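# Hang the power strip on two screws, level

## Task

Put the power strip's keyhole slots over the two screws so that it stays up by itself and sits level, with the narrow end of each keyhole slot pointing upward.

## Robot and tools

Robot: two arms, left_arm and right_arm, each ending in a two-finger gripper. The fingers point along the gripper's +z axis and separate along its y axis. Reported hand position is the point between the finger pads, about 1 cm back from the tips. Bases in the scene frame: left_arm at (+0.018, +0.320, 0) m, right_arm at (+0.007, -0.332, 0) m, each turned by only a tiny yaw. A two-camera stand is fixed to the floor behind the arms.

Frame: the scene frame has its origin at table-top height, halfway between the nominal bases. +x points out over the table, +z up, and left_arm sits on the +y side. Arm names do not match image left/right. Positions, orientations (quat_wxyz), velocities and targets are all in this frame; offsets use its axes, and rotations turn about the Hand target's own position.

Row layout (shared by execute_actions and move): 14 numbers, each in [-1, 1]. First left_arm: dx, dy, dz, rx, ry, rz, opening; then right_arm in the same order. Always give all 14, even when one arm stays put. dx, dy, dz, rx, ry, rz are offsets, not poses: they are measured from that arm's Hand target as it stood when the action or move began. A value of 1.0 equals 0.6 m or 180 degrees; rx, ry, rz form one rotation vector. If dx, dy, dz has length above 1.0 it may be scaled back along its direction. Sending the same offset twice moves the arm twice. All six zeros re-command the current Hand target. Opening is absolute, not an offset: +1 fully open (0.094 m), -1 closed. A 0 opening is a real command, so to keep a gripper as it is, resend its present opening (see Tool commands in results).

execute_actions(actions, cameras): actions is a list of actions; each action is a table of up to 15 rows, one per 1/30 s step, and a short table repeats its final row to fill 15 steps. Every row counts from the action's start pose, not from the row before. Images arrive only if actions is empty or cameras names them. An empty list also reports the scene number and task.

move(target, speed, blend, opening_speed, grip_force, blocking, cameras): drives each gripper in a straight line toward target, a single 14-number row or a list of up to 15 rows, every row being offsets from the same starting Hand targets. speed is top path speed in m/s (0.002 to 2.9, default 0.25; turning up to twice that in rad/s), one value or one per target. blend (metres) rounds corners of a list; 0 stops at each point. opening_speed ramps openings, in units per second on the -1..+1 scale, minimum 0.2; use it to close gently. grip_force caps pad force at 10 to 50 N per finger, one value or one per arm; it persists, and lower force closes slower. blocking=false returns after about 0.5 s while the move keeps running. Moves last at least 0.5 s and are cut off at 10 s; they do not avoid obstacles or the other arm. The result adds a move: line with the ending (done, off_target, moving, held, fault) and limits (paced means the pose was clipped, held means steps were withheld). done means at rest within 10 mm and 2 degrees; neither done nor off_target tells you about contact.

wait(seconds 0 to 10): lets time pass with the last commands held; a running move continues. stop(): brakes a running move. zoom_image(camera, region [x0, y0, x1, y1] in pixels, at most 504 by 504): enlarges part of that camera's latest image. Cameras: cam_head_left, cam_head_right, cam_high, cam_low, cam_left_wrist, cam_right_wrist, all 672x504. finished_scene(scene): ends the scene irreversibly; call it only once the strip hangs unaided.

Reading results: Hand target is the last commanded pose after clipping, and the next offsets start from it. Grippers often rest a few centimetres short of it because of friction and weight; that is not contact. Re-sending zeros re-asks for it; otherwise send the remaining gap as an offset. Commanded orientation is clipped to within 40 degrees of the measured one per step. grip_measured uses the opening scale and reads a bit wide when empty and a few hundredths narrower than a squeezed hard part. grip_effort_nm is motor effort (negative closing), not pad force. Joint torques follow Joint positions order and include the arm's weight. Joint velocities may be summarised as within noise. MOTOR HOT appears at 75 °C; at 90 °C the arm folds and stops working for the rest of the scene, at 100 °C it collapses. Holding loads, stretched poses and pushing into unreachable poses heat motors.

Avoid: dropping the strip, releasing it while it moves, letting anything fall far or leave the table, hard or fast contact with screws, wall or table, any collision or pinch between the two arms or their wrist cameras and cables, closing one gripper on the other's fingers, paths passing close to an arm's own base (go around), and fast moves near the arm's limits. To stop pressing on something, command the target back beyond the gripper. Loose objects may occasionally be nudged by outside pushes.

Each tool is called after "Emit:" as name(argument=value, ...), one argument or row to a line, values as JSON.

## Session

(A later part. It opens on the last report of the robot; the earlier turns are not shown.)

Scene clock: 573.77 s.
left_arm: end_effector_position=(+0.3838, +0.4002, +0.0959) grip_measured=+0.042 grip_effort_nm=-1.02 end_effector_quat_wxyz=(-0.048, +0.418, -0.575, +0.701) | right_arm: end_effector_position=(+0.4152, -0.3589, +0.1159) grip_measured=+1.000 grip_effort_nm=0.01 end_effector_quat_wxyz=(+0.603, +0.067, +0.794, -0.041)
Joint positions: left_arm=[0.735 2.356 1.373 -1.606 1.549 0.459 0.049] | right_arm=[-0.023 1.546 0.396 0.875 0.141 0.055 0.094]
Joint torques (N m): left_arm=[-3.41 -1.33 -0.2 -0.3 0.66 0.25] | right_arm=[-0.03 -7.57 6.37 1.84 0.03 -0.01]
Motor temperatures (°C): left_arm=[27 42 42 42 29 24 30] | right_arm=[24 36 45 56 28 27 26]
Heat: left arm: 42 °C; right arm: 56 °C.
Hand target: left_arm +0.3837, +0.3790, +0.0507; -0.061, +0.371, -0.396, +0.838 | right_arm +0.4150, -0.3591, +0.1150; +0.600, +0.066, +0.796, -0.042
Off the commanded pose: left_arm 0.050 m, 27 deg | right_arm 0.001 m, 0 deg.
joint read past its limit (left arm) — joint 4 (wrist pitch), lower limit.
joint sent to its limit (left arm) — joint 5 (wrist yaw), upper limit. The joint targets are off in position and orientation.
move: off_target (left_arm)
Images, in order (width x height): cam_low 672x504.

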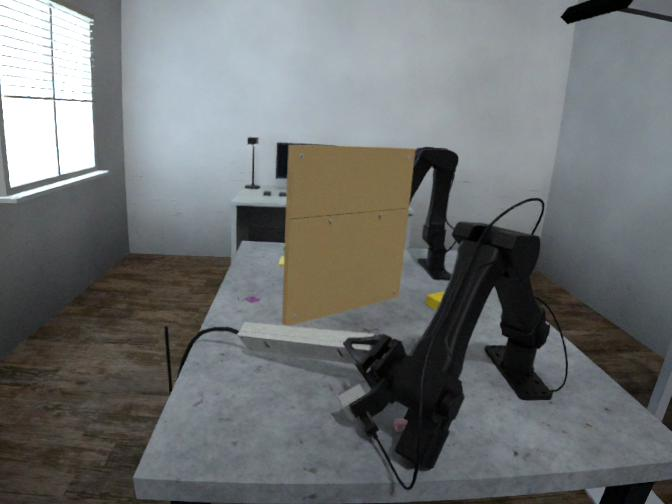

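Emit:
move(
  target=[
    [0,0.03,0.11,0.2,-0.058,0,-0.1,0,0,0,0,0,0,1],
    [0,0.03,0.01,0.2,-0.058,0,-0.1,0,0,0,0,0,0,1],
  ],
  speed=0.2,
  cameras=["cam_low","cam_high"],
)

Scene clock: 583.57 s.
left_arm: end_effector_position=(+0.3813, +0.3983, +0.0947) grip_measured=+0.042 grip_effort_nm=-1.02 end_effector_quat_wxyz=(+0.219, -0.250, +0.671, -0.663) | right_arm: end_effector_position=(+0.4152, -0.3589, +0.1159) grip_measured=+1.000 grip_effort_nm=0.01 end_effector_quat_wxyz=(+0.603, +0.067, +0.794, -0.041)
Joint positions: left_arm=[0.735 2.355 1.376 -1.611 1.524 0.982 0.049] | right_arm=[-0.023 1.546 0.396 0.875 0.141 0.055 0.094]
Joint torques (N m): left_arm=[-0.17 -1.32 1.76 -0.39 0.96 0.39] | right_arm=[-0.05 -7.58 6.37 1.84 0.04 -0.01]
Motor temperatures (°C): left_arm=[27 41 40 42 28 24 31] | right_arm=[24 36 45 56 28 27 26]
Heat: left arm: 42 °C; right arm: 56 °C.
Hand target: left_arm +0.3837, +0.3970, +0.0568; +0.208, -0.257, +0.628, -0.705 | right_arm +0.4150, -0.3591, +0.1150; +0.600, +0.066, +0.796, -0.042
Off the commanded pose: left_arm 0.038 m, 7 deg | right_arm 0.001 m, 0 deg.
joint read past its limit (left arm) — joint 4 (wrist pitch), lower limit.
joint sent to its limit (left arm) — joint 4 (wrist pitch), lower limit; joint 5 (wrist yaw), upper limit. The joint targets are off in position and orientation.
move: off_target (left_arm)
Images, in order (width x height): cam_high 672x504, cam_low 672x504.

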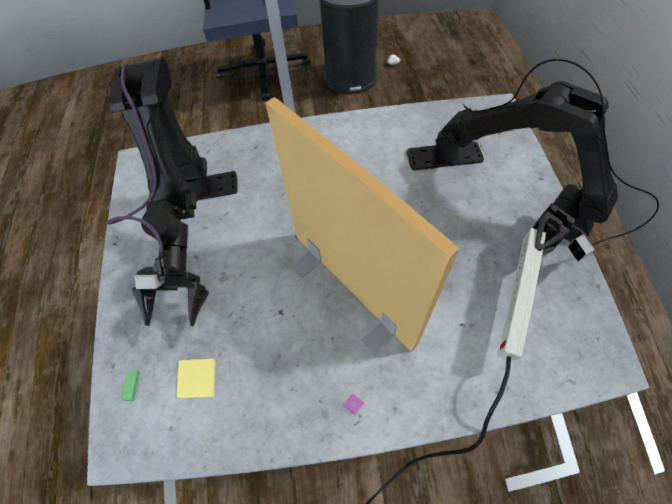

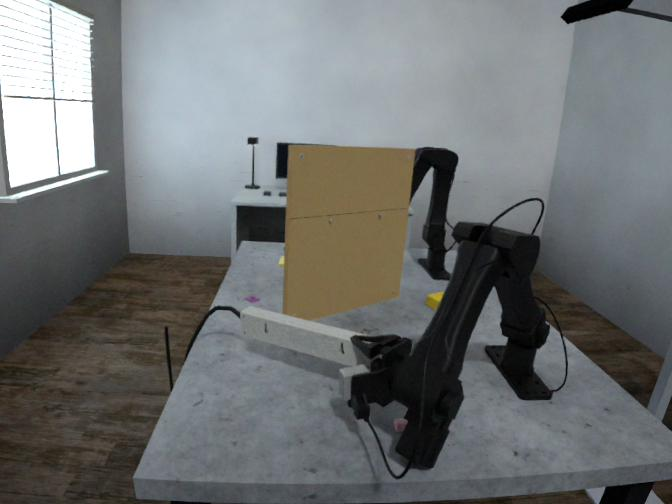

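Emit:
move(
  target=[
    [0.04,-0.08,0.14,0,0,0,-0.1,0,0,0,0,0,0,1],
    [0.077,-0.16,0.14,-0.2,0.058,0,-0.1,0,0,0,0,0,0,1],
    [0.077,-0.16,0.03,-0.2,0.058,0,-0.1,0,0,0,0,0,0,1],
  ],
  speed=0.2,
  cameras=["cam_low","cam_high"],
)

Scene clock: 600.97 s.
left_arm: end_effector_position=(+0.4285, +0.3069, +0.0892) grip_measured=+0.042 grip_effort_nm=-1.02 end_effector_quat_wxyz=(+0.058, +0.335, -0.628, +0.700) | right_arm: end_effector_position=(+0.4152, -0.3589, +0.1159) grip_measured=+1.000 grip_effort_nm=0.01 end_effector_quat_wxyz=(+0.603, +0.067, +0.794, -0.041)
Joint positions: left_arm=[0.44 2.419 1.538 -1.444 1.553 0.183 0.049] | right_arm=[-0.023 1.546 0.396 0.875 0.141 0.055 0.094]
Joint torques (N m): left_arm=[-0.92 -7.43 4.33 -0.3 0.67 0.13] | right_arm=[-0.05 -7.62 6.38 1.83 0.03 -0.01]
Motor temperatures (°C): left_arm=[27 40 39 40 28 24 31] | right_arm=[24 36 45 56 28 27 26]
Heat: left arm: 40 °C; right arm: 56 °C.
Hand target: left_arm +0.4299, +0.3010, +0.0747; -0.061, +0.371, -0.396, +0.838 | right_arm +0.4150, -0.3591, +0.1150; +0.600, +0.066, +0.796, -0.042
Off the commanded pose: left_arm 0.016 m, 34 deg | right_arm 0.001 m, 0 deg.
joint sent to its limit (left arm) — joint 5 (wrist yaw), upper limit. The joint targets are off in orientation, not in position.
move: off_target (left_arm)
Images, in order (width x height): cam_high 672x504, cam_low 672x504.

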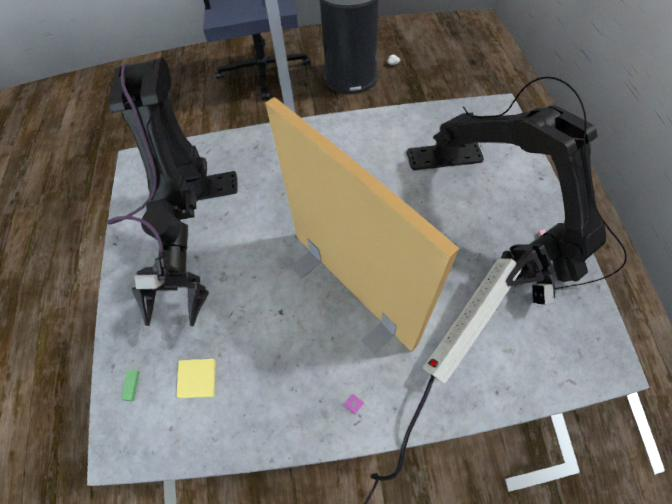

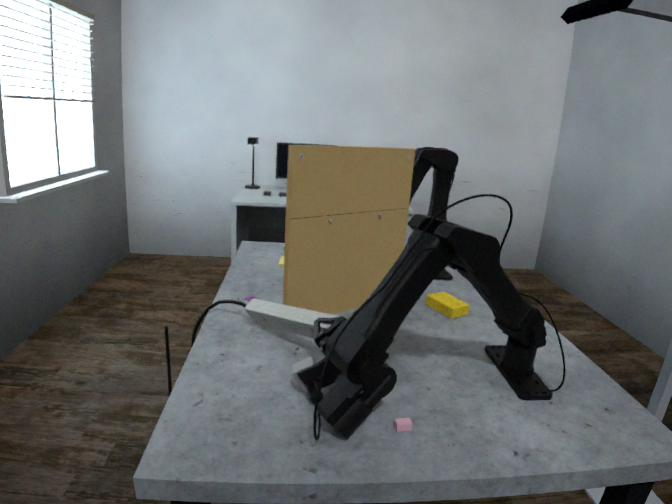

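Emit:
move(
  target=[
    [0,0,-0.06,0,0,0,-0.1,0,0,0,0,0,0,1],
  ],
  speed=0.1,
  cameras=["cam_low","cam_left_wrist","cam_high"],
)

Scene clock: 614.20 s.
left_arm: end_effector_position=(+0.4320, +0.3084, +0.0893) grip_measured=+0.042 grip_effort_nm=-1.02 end_effector_quat_wxyz=(+0.035, +0.313, -0.639, +0.701) | right_arm: end_effector_position=(+0.4152, -0.3589, +0.1159) grip_measured=+1.000 grip_effort_nm=0.01 end_effector_quat_wxyz=(+0.603, +0.067, +0.794, -0.041)
Joint positions: left_arm=[0.44 2.447 1.581 -1.517 1.551 0.306 0.049] | right_arm=[-0.023 1.546 0.396 0.875 0.141 0.055 0.094]
Joint torques (N m): left_arm=[-0.79 -1.96 1.44 -0.11 0.72 0.2] | right_arm=[-0.03 -7.6 6.37 1.83 0.03 -0.01]
Motor temperatures (°C): left_arm=[27 40 39 40 28 24 31] | right_arm=[24 36 45 56 28 27 26]
Heat: left arm: 40 °C; right arm: 56 °C.
Hand target: left_arm +0.4299, +0.3010, +0.0387; +0.061, -0.371, +0.396, -0.838 | right_arm +0.4150, -0.3591, +0.1150; +0.600, +0.066, +0.796, -0.042
Off the commanded pose: left_arm 0.051 m, 35 deg | right_arm 0.001 m, 0 deg.
joint sent to its limit (left arm) — joint 5 (wrist yaw), upper limit. The joint targets are off in position and orientation.
move: off_target (left_arm)
Images, in order (width x height): cam_high 672x504, cam_low 672x504, cam_left_wrist 672x504.

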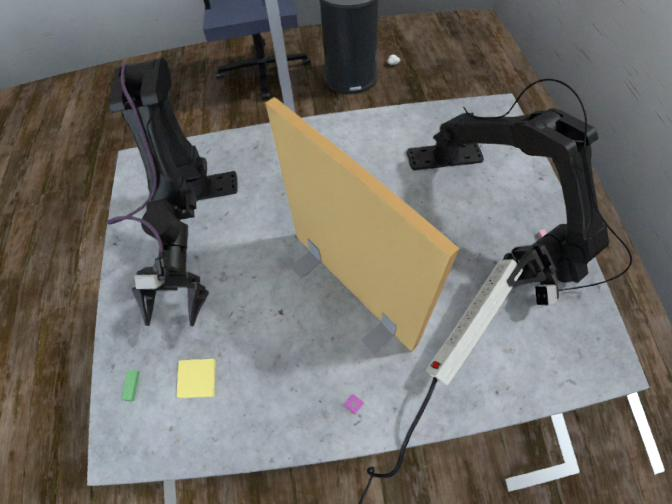

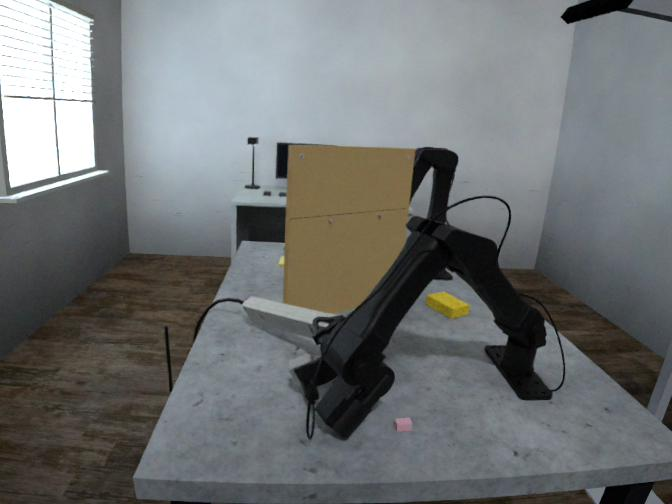

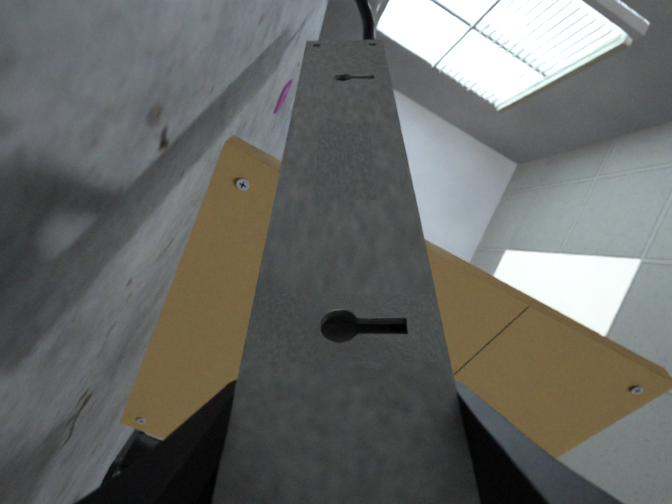

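Emit:
move(
  target=[
    [0,0.01,0.045,0,0,0,-0.1,0,0,0,0,0,0,1],
    [0,0.01,0.045,0,0,0,0.4,0,0,0,0,0,0,1],
  ],
  opening_speed=0.4,
  cameras=["cam_low","cam_left_wrist","cam_high"],
)

Scene clock: 628.30 s.
left_arm: end_effector_position=(+0.4320, +0.3084, +0.0902) grip_measured=+0.399 grip_effort_nm=0.08 end_effector_quat_wxyz=(+0.035, +0.312, -0.640, +0.701) | right_arm: end_effector_position=(+0.4152, -0.3589, +0.1159) grip_measured=+1.000 grip_effort_nm=0.01 end_effector_quat_wxyz=(+0.603, +0.067, +0.794, -0.041)
Joint positions: left_arm=[0.44 2.446 1.583 -1.521 1.55 0.309 0.066] | right_arm=[-0.023 1.546 0.396 0.875 0.141 0.055 0.094]
Joint torques (N m): left_arm=[0.14 -6.08 2.67 -0.52 0.7 -0.04] | right_arm=[-0.03 -7.58 6.38 1.83 0.03 -0.01]
Motor temperatures (°C): left_arm=[26 38 38 39 28 24 31] | right_arm=[24 36 45 56 28 27 26]
Heat: left arm: 39 °C; right arm: 56 °C.
Hand target: left_arm +0.4298, +0.3070, +0.0657; +0.061, -0.371, +0.396, -0.838 | right_arm +0.4150, -0.3591, +0.1150; +0.600, +0.066, +0.796, -0.042
Off the commanded pose: left_arm 0.025 m, 35 deg | right_arm 0.001 m, 0 deg.
joint sent to its limit (left arm) — joint 5 (wrist yaw), upper limit. The joint targets are off in orientation, not in position.
move: off_target (left_arm); target 2's new opening was sent with left_arm's hand 0.025 m and 35 deg from that target
Images, in order (width x height): cam_high 672x504, cam_low 672x504, cam_left_wrist 672x504.

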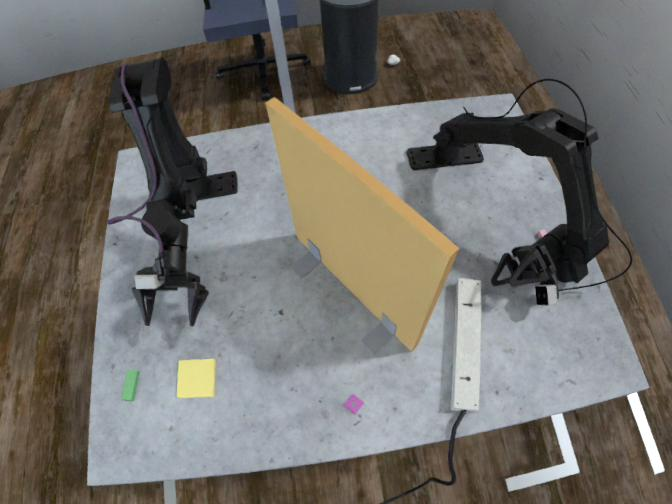

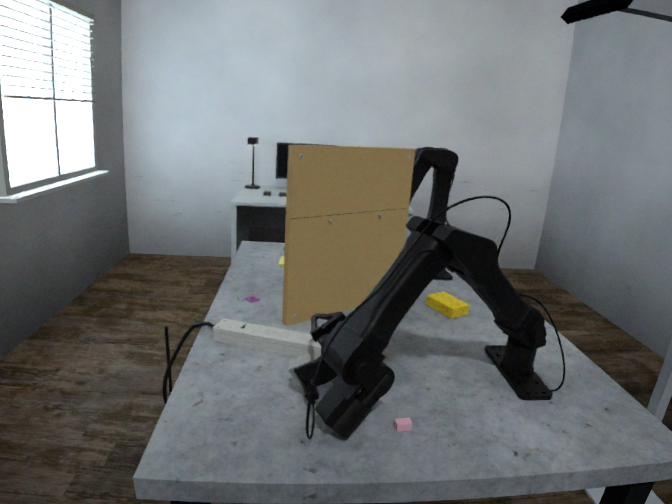

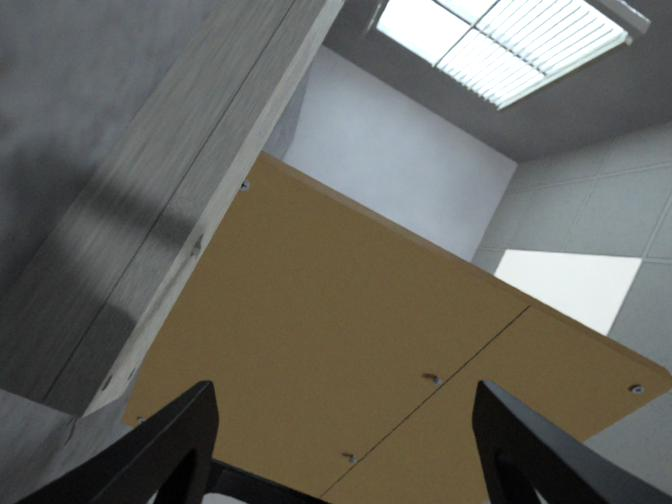

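Emit:
move(
  target=[
    [-0.05,0.08,0.18,0,0,0,1,0,0,0,0,0,0,1],
    [-0.117,0.02,0.18,0.72,-0.212,0,1,0,0,0,0,0,0,1],
  ],
  cameras=["cam_left_wrist"],
)

Scene clock: 667.70 s.
left_arm: end_effector_position=(+0.3603, +0.3211, +0.1705) grip_measured=+0.999 grip_effort_nm=0.07 end_effector_quat_wxyz=(+0.445, +0.122, +0.884, -0.071) | right_arm: end_effector_position=(+0.4152, -0.3589, +0.1159) grip_measured=+1.000 grip_effort_nm=0.01 end_effector_quat_wxyz=(+0.603, +0.067, +0.794, -0.041)
Joint positions: left_arm=[0.226 1.118 0.746 -0.328 0.398 0.294 0.094] | right_arm=[-0.023 1.546 0.396 0.875 0.141 0.055 0.094]
Joint torques (N m): left_arm=[-0.57 -4.05 6.63 1.77 0.13 0.14] | right_arm=[-0.02 -7.6 6.38 1.84 0.03 -0.02]
Motor temperatures (°C): left_arm=[26 38 38 38 28 24 29] | right_arm=[24 36 45 57 28 27 25]
Heat: left arm: 38 °C; right arm: 57 °C.
Hand target: left_arm +0.3596, +0.3189, +0.1736; +0.455, +0.131, +0.878, -0.066 | right_arm +0.4150, -0.3591, +0.1150; +0.600, +0.066, +0.796, -0.042
Off the commanded pose: left_arm 0.004 m, 2 deg | right_arm 0.001 m, 0 deg.
move: done
Images, in order (width x height): cam_left_wrist 672x504.

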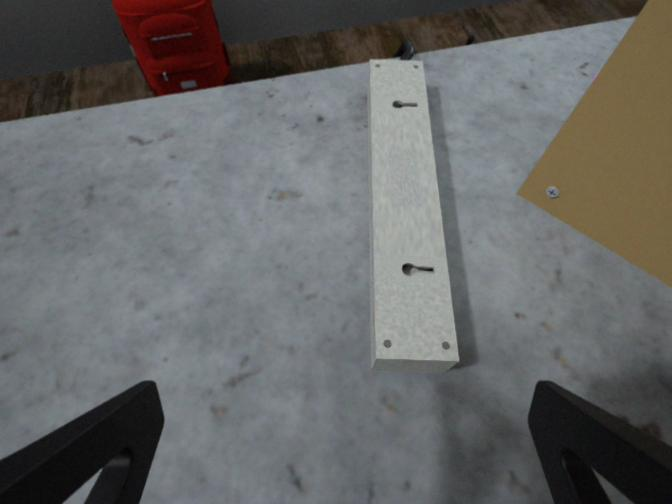

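Emit:
move(
  target=[
    [-0.02,-0.06,-0.24,0,0,0,1,0,0,0,0,0,0,1],
    [0.1,-0.092,-0.24,0,0,0,1,0,0,0,0,0,0,1],
    [0.1,-0.092,-0.24,0,0,0,-0.1,0,0,0,0,0,0,1],
  ],
  cameras=["cam_left_wrist"],
)

Scene clock: 677.73 s.
left_arm: end_effector_position=(+0.4129, +0.2651, +0.0256) grip_measured=+0.047 grip_effort_nm=-1.01 end_effector_quat_wxyz=(+0.448, +0.134, +0.882, -0.066) | right_arm: end_effector_position=(+0.4152, -0.3589, +0.1159) grip_measured=+1.000 grip_effort_nm=0.01 end_effector_quat_wxyz=(+0.603, +0.067, +0.794, -0.041)
Joint positions: left_arm=[-0.031 1.702 0.507 0.548 0.199 0.151 0.049] | right_arm=[-0.023 1.546 0.396 0.875 0.141 0.055 0.094]
Joint torques (N m): left_arm=[-0.32 -5.05 7.32 1.73 0.04 -0.07] | right_arm=[-0.06 -7.62 6.38 1.83 0.03 -0.02]
Motor temperatures (°C): left_arm=[26 38 39 40 28 24 29] | right_arm=[24 36 45 57 28 27 25]
Heat: left arm: 40 °C; right arm: 57 °C.
Hand target: left_arm +0.4197, +0.2638, +0.0297; +0.455, +0.131, +0.878, -0.066 | right_arm +0.4150, -0.3591, +0.1150; +0.600, +0.066, +0.796, -0.042
Off the commanded pose: left_arm 0.008 m, 1 deg | right_arm 0.001 m, 0 deg.
move: done
Images, in order (width x height): cam_left_wrist 672x504.

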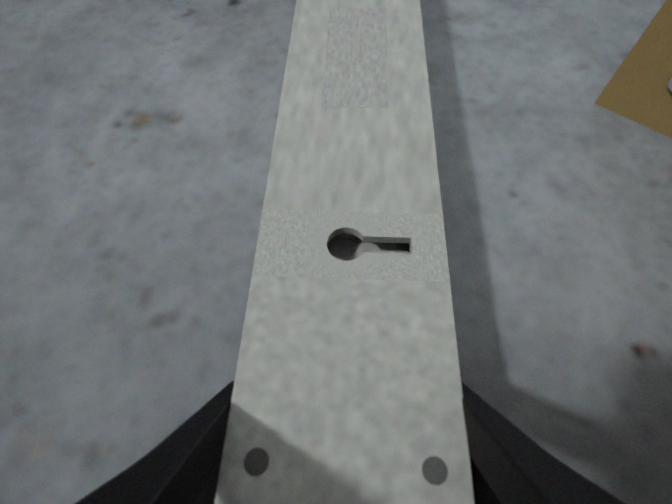

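Emit:
move(
  target=[
    [-0.04,0.1,0.33,-0.056,-0.192,0,-0.1,0,0,0,0,0,0,1],
  ],
)

Emit:
move(
  target=[
    [0,0,0.02,-0.4,0.116,0,-0.1,0,0,0,0,0,0,1],
  ],
)

Emit:
move(
  target=[
    [0,0,0,-0.4,0.116,0,-0.1,0,0,0,0,0,0,1],
  ],
  cameras=["cam_low","cam_high"],
)

Scene clock: 685.17 s.
left_arm: end_effector_position=(+0.3943, +0.3248, +0.1837) grip_measured=+0.042 grip_effort_nm=-1.02 end_effector_quat_wxyz=(+0.646, +0.082, +0.750, -0.111) | right_arm: end_effector_position=(+0.4152, -0.3589, +0.1159) grip_measured=+1.000 grip_effort_nm=0.01 end_effector_quat_wxyz=(+0.603, +0.067, +0.794, -0.041)
Joint positions: left_arm=[0.273 1.26 0.385 0.713 0.526 0.021 0.049] | right_arm=[-0.023 1.546 0.396 0.875 0.141 0.055 0.094]
Joint torques (N m): left_arm=[0.65 -5.42 7.71 3.07 0.34 -0.11] | right_arm=[-0.02 -7.62 6.37 1.83 0.03 -0.01]
Motor temperatures (°C): left_arm=[26 38 39 42 28 24 30] | right_arm=[24 36 45 57 28 27 25]
Heat: left arm: 42 °C; right arm: 57 °C.
Hand target: left_arm +0.3957, +0.3238, +0.2277; +0.705, +0.105, +0.694, -0.100 | right_arm +0.4150, -0.3591, +0.1150; +0.600, +0.066, +0.796, -0.042
Off the commanded pose: left_arm 0.044 m, 10 deg | right_arm 0.001 m, 0 deg.
move: off_target (left_arm)

Scene clock: 688.60 s.
left_arm: end_effector_position=(+0.3896, +0.3257, +0.1834) grip_measured=+0.042 grip_effort_nm=-1.02 end_effector_quat_wxyz=(+0.441, -0.401, +0.648, -0.474) | right_arm: end_effector_position=(+0.4152, -0.3589, +0.1159) grip_measured=+1.000 grip_effort_nm=0.01 end_effector_quat_wxyz=(+0.603, +0.067, +0.794, -0.041)
Joint positions: left_arm=[0.273 1.216 0.385 0.645 0.513 -1.282 0.049] | right_arm=[-0.023 1.546 0.396 0.875 0.141 0.055 0.094]
Joint torques (N m): left_arm=[-0.32 -6.35 10.39 2.96 0.13 -0.23] | right_arm=[-0.02 -7.57 6.37 1.84 0.04 -0.02]
Motor temperatures (°C): left_arm=[26 38 40 45 28 24 30] | right_arm=[24 36 45 57 28 27 25]
Heat: left arm: 45 °C; right arm: 57 °C.
Hand target: left_arm +0.3957, +0.3237, +0.2398; +0.503, -0.345, +0.612, -0.503 | right_arm +0.4150, -0.3591, +0.1150; +0.600, +0.066, +0.796, -0.042
Off the commanded pose: left_arm 0.057 m, 11 deg | right_arm 0.001 m, 0 deg.
move: off_target (left_arm)

Scene clock: 692.23 s.
left_arm: end_effector_position=(+0.3838, +0.3286, +0.1944) grip_measured=+0.042 grip_effort_nm=-1.02 end_effector_quat_wxyz=(-0.076, +0.684, -0.452, +0.567) | right_arm: end_effector_position=(+0.4152, -0.3589, +0.1159) grip_measured=+1.000 grip_effort_nm=0.01 end_effector_quat_wxyz=(+0.603, +0.067, +0.794, -0.041)
Joint positions: left_arm=[0.383 1.208 0.663 0.054 0.75 -2.075 0.049] | right_arm=[-0.023 1.546 0.396 0.875 0.141 0.055 0.094]
Joint torques (N m): left_arm=[0.47 -3.99 13.55 2.35 1.13 -0.13] | right_arm=[-0.03 -7.6 6.38 1.84 0.03 -0.01]
Motor temperatures (°C): left_arm=[26 38 41 46 28 24 30] | right_arm=[24 36 45 57 28 27 25]
Heat: left arm: 46 °C; right arm: 57 °C.
Hand target: left_arm +0.3957, +0.3237, +0.2397; -0.093, +0.653, -0.277, +0.698 | right_arm +0.4150, -0.3591, +0.1150; +0.600, +0.066, +0.796, -0.042
Off the commanded pose: left_arm 0.047 m, 25 deg | right_arm 0.001 m, 0 deg.
joint sent to its limit (left arm) — joint 6 (wrist roll), lower limit. The joint targets are off in position and orientation.
move: off_target (left_arm)
Images, in order (width x height): cam_high 672x504, cam_low 672x504.

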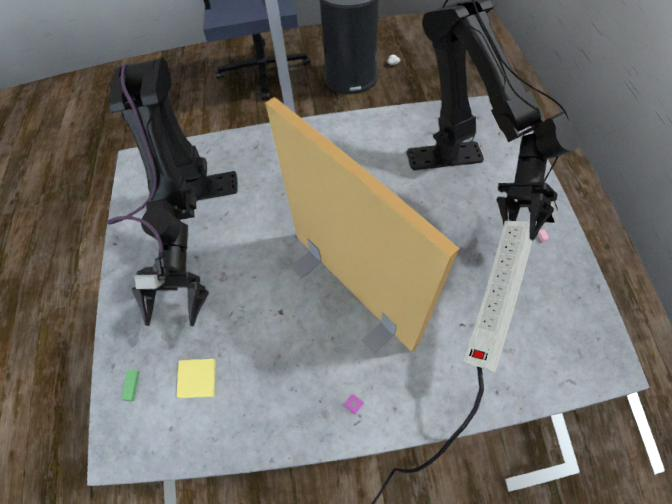

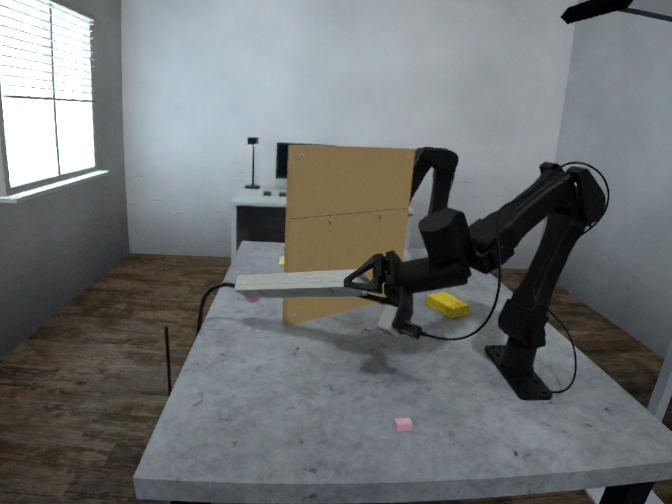

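Emit:
move(
  target=[
    [0.02,0,-0.21,0,0,0,-0.1,0,0,0,0,0,0,1],
  ],
  speed=0.15,
  cameras=["cam_low","cam_high"],
)

Scene clock: 702.00 s.
left_arm: end_effector_position=(+0.4038, +0.3322, +0.0958) grip_measured=+0.042 grip_effort_nm=-1.02 end_effector_quat_wxyz=(-0.084, +0.673, -0.455, +0.576) | right_arm: end_effector_position=(+0.4152, -0.3589, +0.1159) grip_measured=+1.000 grip_effort_nm=0.01 end_effector_quat_wxyz=(+0.603, +0.067, +0.794, -0.041)
Joint positions: left_arm=[0.373 1.601 0.46 0.686 0.749 -2.081 0.049] | right_arm=[-0.023 1.546 0.396 0.875 0.141 0.055 0.094]
Joint torques (N m): left_arm=[-0.79 -5.41 5.75 2.45 0.75 -0.11] | right_arm=[-0.06 -7.58 6.39 1.83 0.03 -0.02]
Motor temperatures (°C): left_arm=[26 37 45 48 28 24 30] | right_arm=[24 36 45 57 28 27 25]
Heat: left arm: 48 °C; right arm: 57 °C.
Hand target: left_arm +0.4077, +0.3238, +0.1137; -0.093, +0.653, -0.277, +0.698 | right_arm +0.4150, -0.3591, +0.1150; +0.600, +0.066, +0.796, -0.042
Off the commanded pose: left_arm 0.020 m, 25 deg | right_arm 0.001 m, 0 deg.
joint sent to its limit (left arm) — joint 6 (wrist roll), lower limit. The joint targets are off in orientation, not in position.
move: off_target (left_arm)
Images, in order (width x height): cam_high 672x504, cam_low 672x504.

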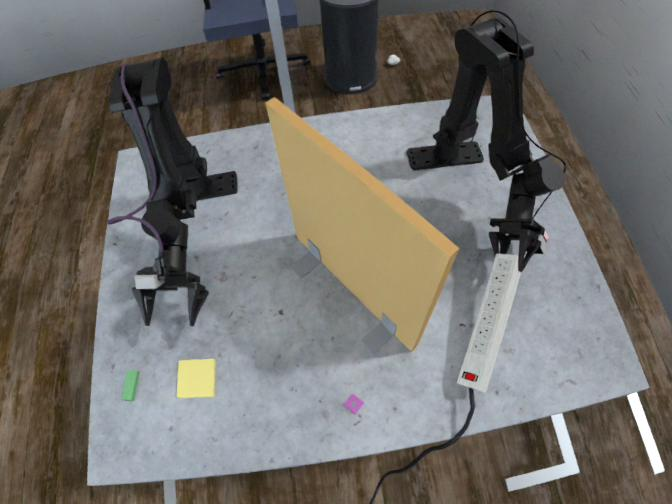

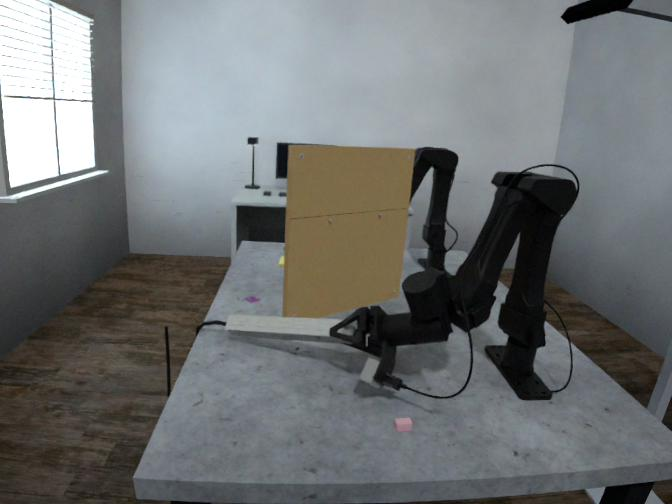

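Emit:
move(
  target=[
    [0,0,-0.04,0,0,0,-0.1,0,0,0,0,0,0,1],
    [0,0,-0.04,0,0,0,0.4,0,0,0,0,0,0,1],
  ],
  speed=0.1,
  opening_speed=0.5,
  cameras=["cam_low","cam_high"],
)

Scene clock: 710.43 s.
left_arm: end_effector_position=(+0.4091, +0.3280, +0.0912) grip_measured=+0.399 grip_effort_nm=0.08 end_effector_quat_wxyz=(-0.112, +0.639, -0.465, +0.603) | right_arm: end_effector_position=(+0.4152, -0.3589, +0.1159) grip_measured=+1.000 grip_effort_nm=0.01 end_effector_quat_wxyz=(+0.603, +0.067, +0.794, -0.041)
Joint positions: left_arm=[0.359 1.717 0.418 0.951 0.753 -2.087 0.066] | right_arm=[-0.023 1.546 0.396 0.875 0.141 0.055 0.094]
Joint torques (N m): left_arm=[-0.75 -5.2 4.22 1.8 0.12 0] | right_arm=[-0.05 -7.58 6.41 1.84 0.03 -0.01]
Motor temperatures (°C): left_arm=[26 37 43 50 28 24 30] | right_arm=[24 36 45 57 28 27 25]
Heat: left arm: 50 °C; right arm: 57 °C.
Hand target: left_arm +0.4077, +0.3237, +0.0896; -0.093, +0.653, -0.277, +0.698 | right_arm +0.4150, -0.3591, +0.1150; +0.600, +0.066, +0.796, -0.042
Off the commanded pose: left_arm 0.005 m, 24 deg | right_arm 0.001 m, 0 deg.
joint sent to its limit (left arm) — joint 6 (wrist roll), lower limit. The joint targets are off in orientation, not in position.
move: off_target (left_arm); target 2's new opening was sent with left_arm's hand 0.013 m and 25 deg from that target
Images, in order (width x height): cam_high 672x504, cam_low 672x504.

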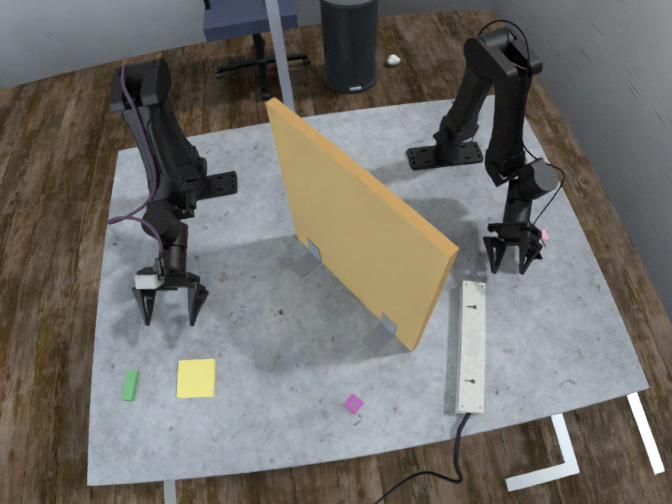

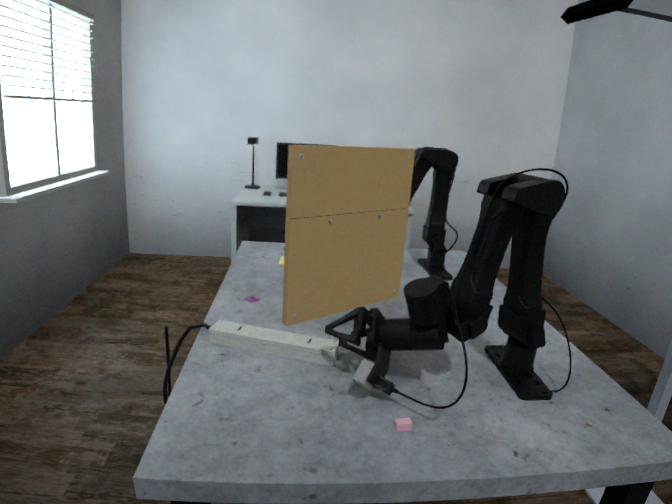

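Emit:
move(
  target=[
    [-0.04,0.06,0.16,0.4,-0.116,0,1,0,0,0,0,0,0,1],
  ],
)

Emit:
move(
  target=[
    [-0.04,-0.04,0.0,0.4,-0.116,0,1,0,0,0,0,0,0,1],
  ],
)

Emit:
move(
  target=[
    [0,0,0,0.056,0.192,0,1,0,0,0,0,0,0,1],
  ],
  cameras=["cam_left_wrist"],
)

Scene clock: 781.93 s.
left_arm: end_effector_position=(+0.3877, +0.3594, +0.1798) grip_measured=+0.999 grip_effort_nm=0.08 end_effector_quat_wxyz=(+0.488, -0.360, +0.613, -0.507) | right_arm: end_effector_position=(+0.4152, -0.3589, +0.1159) grip_measured=+1.000 grip_effort_nm=0.01 end_effector_quat_wxyz=(+0.603, +0.067, +0.794, -0.041)
Joint positions: left_arm=[0.437 1.453 0.308 1.133 0.69 -1.328 0.094] | right_arm=[-0.023 1.546 0.396 0.875 0.141 0.055 0.094]
Joint torques (N m): left_arm=[0.5 -5.09 4.86 1.93 0.12 0.24] | right_arm=[-0.06 -7.58 6.39 1.84 0.03 -0.01]
Motor temperatures (°C): left_arm=[26 35 38 49 27 24 29] | right_arm=[24 36 45 57 28 27 25]
Heat: left arm: 49 °C; right arm: 57 °C.
Hand target: left_arm +0.3837, +0.3598, +0.1857; +0.503, -0.346, +0.612, -0.503 | right_arm +0.4150, -0.3591, +0.1150; +0.600, +0.066, +0.796, -0.042
Off the commanded pose: left_arm 0.007 m, 2 deg | right_arm 0.001 m, 0 deg.
move: done

Scene clock: 785.40 s.
left_arm: end_effector_position=(+0.3620, +0.3380, +0.1864) grip_measured=+0.999 grip_effort_nm=0.08 end_effector_quat_wxyz=(+0.705, +0.103, +0.694, -0.104) | right_arm: end_effector_position=(+0.4152, -0.3589, +0.1159) grip_measured=+1.000 grip_effort_nm=0.01 end_effector_quat_wxyz=(+0.603, +0.067, +0.794, -0.041)
Joint positions: left_arm=[0.404 1.306 0.203 1.124 0.677 -0.013 0.094] | right_arm=[-0.023 1.546 0.396 0.875 0.141 0.055 0.094]
Joint torques (N m): left_arm=[-0.7 -4.01 5.12 1.66 -0.11 0.14] | right_arm=[-0.05 -7.61 6.37 1.84 0.03 -0.02]
Motor temperatures (°C): left_arm=[26 35 38 49 27 24 29] | right_arm=[24 36 45 57 28 27 25]
Heat: left arm: 49 °C; right arm: 57 °C.
Hand target: left_arm +0.3597, +0.3358, +0.1857; +0.705, +0.105, +0.694, -0.100 | right_arm +0.4150, -0.3591, +0.1150; +0.600, +0.066, +0.796, -0.042
Off the commanded pose: left_arm 0.003 m, 1 deg | right_arm 0.001 m, 0 deg.
move: done

Scene clock: 787.57 s.
left_arm: end_effector_position=(+0.3544, +0.3370, +0.1730) grip_measured=+0.999 grip_effort_nm=0.07 end_effector_quat_wxyz=(+0.446, +0.121, +0.884, -0.071) | right_arm: end_effector_position=(+0.4152, -0.3589, +0.1159) grip_measured=+1.000 grip_effort_nm=0.01 end_effector_quat_wxyz=(+0.603, +0.067, +0.794, -0.041)
Joint positions: left_arm=[0.306 1.111 0.757 -0.367 0.457 0.349 0.094] | right_arm=[-0.023 1.546 0.396 0.875 0.141 0.055 0.094]
Joint torques (N m): left_arm=[-0.57 -2.37 11.36 1.46 0.23 0.12] | right_arm=[-0.06 -7.61 6.38 1.84 0.03 -0.02]
Motor temperatures (°C): left_arm=[26 35 38 49 27 24 29] | right_arm=[24 36 45 57 28 27 25]
Heat: left arm: 49 °C; right arm: 57 °C.
Hand target: left_arm +0.3597, +0.3358, +0.1857; +0.455, +0.131, +0.878, -0.066 | right_arm +0.4150, -0.3591, +0.1150; +0.600, +0.066, +0.796, -0.042
Off the commanded pose: left_arm 0.014 m, 2 deg | right_arm 0.001 m, 0 deg.
move: off_target (left_arm)
Images, in order (width x height): cam_left_wrist 672x504.

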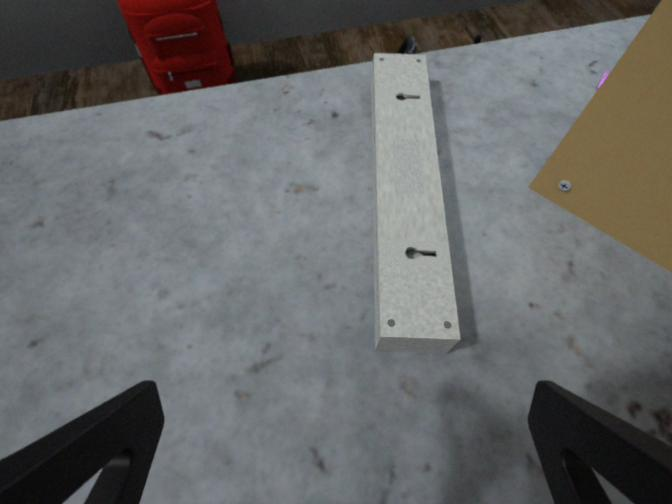

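Emit:
move(
  target=[
    [-0.01,-0.072,-0.26,0,0,0,1,0,0,0,0,0,0,1],
    [0.12,-0.11,-0.26,0,0,0,1,0,0,0,0,0,0,1],
    [0.12,-0.11,-0.26,0,0,0,-0.1,0,0,0,0,0,0,1],
    [0.08,0.0,0.07,-0.056,-0.192,0,-0.1,0,0,0,0,0,0,1],
  ],
)

Emit:
move(
  target=[
    [0,0,0.02,-0.4,0.116,0,-0.1,0,0,0,0,0,0,1],
  ],
)

Emit:
move(
  target=[
    [0,0,0,-0.4,0.116,0,-0.1,0,0,0,0,0,0,1],
  ],
  cameras=["cam_low","cam_left_wrist","cam_high"],
)

Scene clock: 801.37 s.
left_arm: end_effector_position=(+0.4062, +0.3363, +0.1846) grip_measured=+0.042 grip_effort_nm=-1.02 end_effector_quat_wxyz=(+0.648, +0.081, +0.748, -0.114) | right_arm: end_effector_position=(+0.4152, -0.3589, +0.1159) grip_measured=+1.000 grip_effort_nm=0.01 end_effector_quat_wxyz=(+0.603, +0.067, +0.794, -0.041)
Joint positions: left_arm=[0.312 1.336 0.431 0.746 0.568 0.02 0.049] | right_arm=[-0.023 1.546 0.396 0.875 0.141 0.055 0.094]
Joint torques (N m): left_arm=[0.4 -6.09 7.69 3.04 0.27 -0.07] | right_arm=[-0.03 -7.6 6.38 1.84 0.03 -0.01]
Motor temperatures (°C): left_arm=[26 35 40 49 27 24 29] | right_arm=[24 36 45 57 28 27 25]
Heat: left arm: 49 °C; right arm: 57 °C.
Hand target: left_arm +0.4077, +0.3358, +0.2277; +0.705, +0.105, +0.694, -0.100 | right_arm +0.4150, -0.3591, +0.1150; +0.600, +0.066, +0.796, -0.042
Off the commanded pose: left_arm 0.043 m, 10 deg | right_arm 0.001 m, 0 deg.
move: off_target (left_arm)

Scene clock: 804.80 s.
left_arm: end_effector_position=(+0.4022, +0.3377, +0.1846) grip_measured=+0.042 grip_effort_nm=-1.02 end_effector_quat_wxyz=(+0.443, -0.400, +0.646, -0.477) | right_arm: end_effector_position=(+0.4152, -0.3589, +0.1159) grip_measured=+1.000 grip_effort_nm=0.01 end_effector_quat_wxyz=(+0.603, +0.067, +0.794, -0.041)
Joint positions: left_arm=[0.312 1.296 0.431 0.683 0.552 -1.281 0.049] | right_arm=[-0.023 1.546 0.396 0.875 0.141 0.055 0.094]
Joint torques (N m): left_arm=[-0.46 -7.02 9.84 2.92 0.18 -0.27] | right_arm=[-0.02 -7.57 6.39 1.84 0.03 -0.01]
Motor temperatures (°C): left_arm=[26 35 40 51 27 24 29] | right_arm=[24 36 45 57 28 27 25]
Heat: left arm: 51 °C; right arm: 57 °C.
Hand target: left_arm +0.4077, +0.3359, +0.2396; +0.503, -0.346, +0.612, -0.503 | right_arm +0.4150, -0.3591, +0.1150; +0.600, +0.066, +0.796, -0.042
Off the commanded pose: left_arm 0.055 m, 11 deg | right_arm 0.001 m, 0 deg.
move: off_target (left_arm)

Scene clock: 808.43 s.
left_arm: end_effector_position=(+0.3954, +0.3394, +0.1951) grip_measured=+0.042 grip_effort_nm=-1.02 end_effector_quat_wxyz=(-0.074, +0.687, -0.447, +0.568) | right_arm: end_effector_position=(+0.4152, -0.3589, +0.1159) grip_measured=+1.000 grip_effort_nm=0.01 end_effector_quat_wxyz=(+0.603, +0.067, +0.794, -0.041)
Joint positions: left_arm=[0.407 1.272 0.708 0.065 0.769 -2.074 0.049] | right_arm=[-0.023 1.546 0.396 0.875 0.141 0.055 0.094]
Joint torques (N m): left_arm=[0.59 -4.38 13.49 2.29 1.14 -0.14] | right_arm=[-0.03 -7.61 6.37 1.82 0.03 -0.01]
Motor temperatures (°C): left_arm=[26 35 41 53 27 24 29] | right_arm=[24 36 45 57 28 27 25]
Heat: left arm: 53 °C; right arm: 57 °C.
Hand target: left_arm +0.4077, +0.3359, +0.2398; -0.093, +0.653, -0.277, +0.698 | right_arm +0.4150, -0.3591, +0.1150; +0.600, +0.066, +0.796, -0.042
Off the commanded pose: left_arm 0.046 m, 25 deg | right_arm 0.001 m, 0 deg.
joint sent to its limit (left arm) — joint 6 (wrist roll), lower limit. The joint targets are off in position and orientation.
move: off_target (left_arm)
Images, in order (width x height): cam_high 672x504, cam_low 672x504, cam_left_wrist 672x504.

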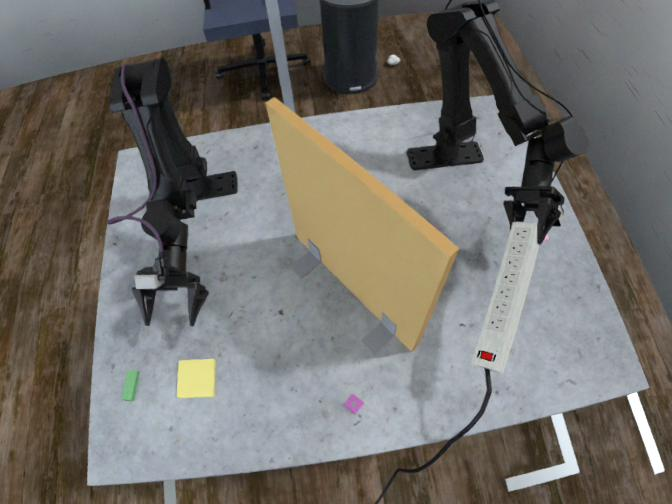

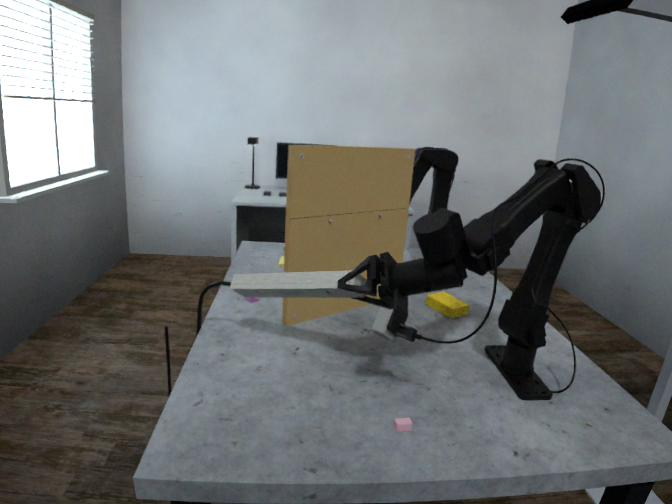

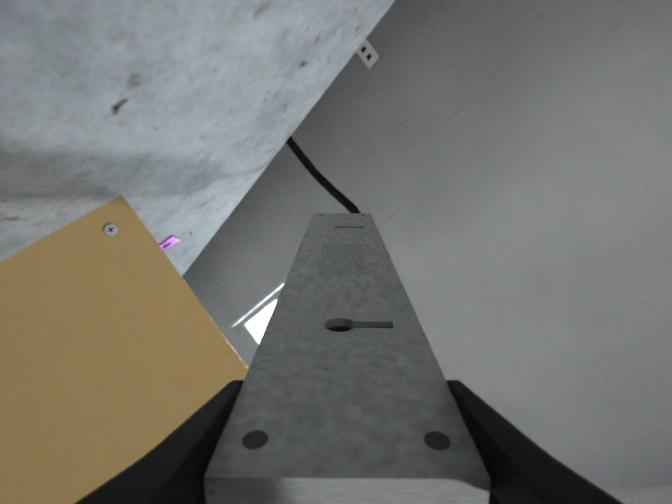

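Emit:
move(
  target=[
    [0.02,0,-0.25,0,0,0,-0.1,0,0,0,0,0,0,1],
  ],
  speed=0.15,
)

Emit:
execute_actions(
  actions=[
    [[0,0,-0.015,0,0,0,1,0,0,0,0,0,0,1]],
  ],
  cameras=["cam_low","cam_left_wrist","cam_high"],
)

Scene clock: 821.10 s.
left_arm: end_effector_position=(+0.4168, +0.3434, +0.0764) grip_measured=+0.042 grip_effort_nm=-1.02 end_effector_quat_wxyz=(-0.086, +0.671, -0.452, +0.582) | right_arm: end_effector_position=(+0.4152, -0.3589, +0.1159) grip_measured=+1.000 grip_effort_nm=0.01 end_effector_quat_wxyz=(+0.603, +0.067, +0.794, -0.041)
Joint positions: left_arm=[0.396 1.758 0.489 0.826 0.771 -2.083 0.049] | right_arm=[-0.023 1.546 0.396 0.875 0.141 0.055 0.094]
Joint torques (N m): left_arm=[-0.53 -5.85 4.77 2.32 0.59 -0.06] | right_arm=[-0.03 -7.62 6.39 1.84 0.03 -0.01]
Motor temperatures (°C): left_arm=[26 34 46 54 28 24 30] | right_arm=[24 36 45 57 28 27 25]
Heat: left arm: 54 °C; right arm: 57 °C.
Hand target: left_arm +0.4197, +0.3358, +0.0897; -0.093, +0.653, -0.277, +0.698 | right_arm +0.4150, -0.3591, +0.1150; +0.600, +0.066, +0.796, -0.042
Off the commanded pose: left_arm 0.016 m, 24 deg | right_arm 0.001 m, 0 deg.
joint sent to its limit (left arm) — joint 6 (wrist roll), lower limit. The joint targets are off in orientation, not in position.
move: off_target (left_arm)

Scene clock: 822.07 s.
left_arm: end_effector_position=(+0.4223, +0.3408, +0.0858) grip_measured=+0.999 grip_effort_nm=0.08 end_effector_quat_wxyz=(-0.108, +0.641, -0.460, +0.604) | right_arm: end_effector_position=(+0.4152, -0.3589, +0.1159) grip_measured=+1.000 grip_effort_nm=0.01 end_effector_quat_wxyz=(+0.603, +0.067, +0.794, -0.041)
Joint positions: left_arm=[0.388 1.793 0.481 0.957 0.781 -2.087 0.094] | right_arm=[-0.023 1.546 0.396 0.875 0.141 0.055 0.094]
Joint torques (N m): left_arm=[-0.79 -5.38 3.56 1.82 0.16 -0.02] | right_arm=[-0.05 -7.58 6.39 1.84 0.03 0]
Motor temperatures (°C): left_arm=[26 34 46 54 28 24 30] | right_arm=[24 36 45 57 28 27 25]
Heat: left arm: 54 °C; right arm: 57 °C.
Hand target: left_arm +0.4196, +0.3358, +0.0807; -0.093, +0.653, -0.277, +0.698 | right_arm +0.4150, -0.3591, +0.1150; +0.600, +0.066, +0.796, -0.042
Off the commanded pose: left_arm 0.008 m, 24 deg | right_arm 0.001 m, 0 deg.
joint sent to its limit (left arm) — joint 6 (wrist roll), lower limit. The joint targets are off in orientation, not in position.
Images, in order (width x height): cam_high 672x504, cam_low 672x504, cam_left_wrist 672x504.

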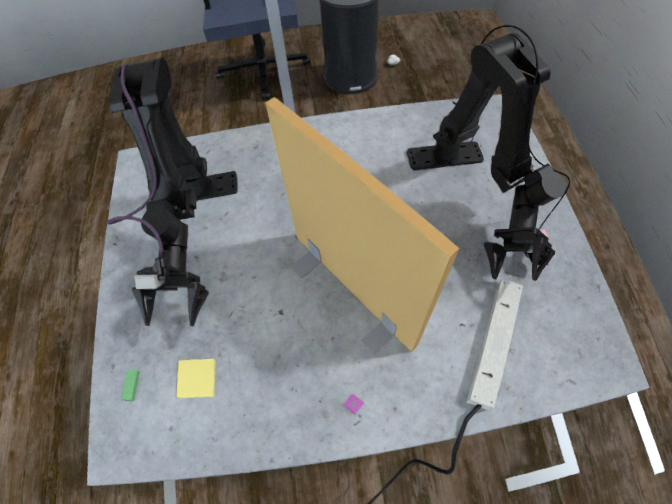

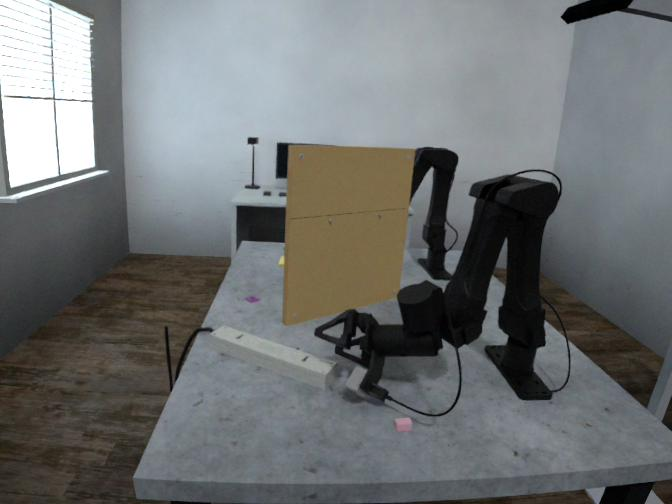

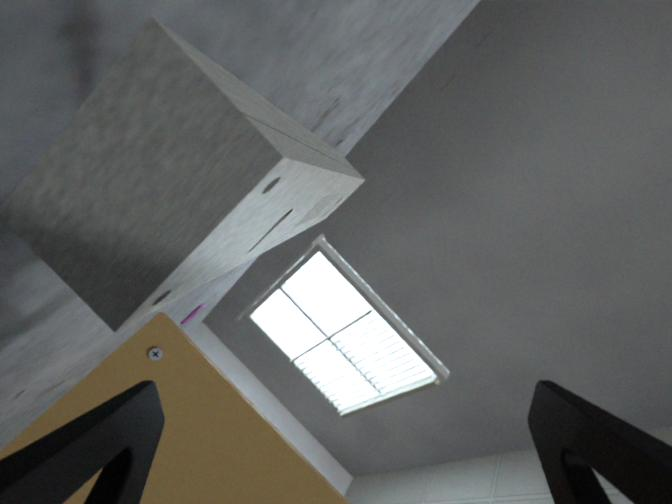

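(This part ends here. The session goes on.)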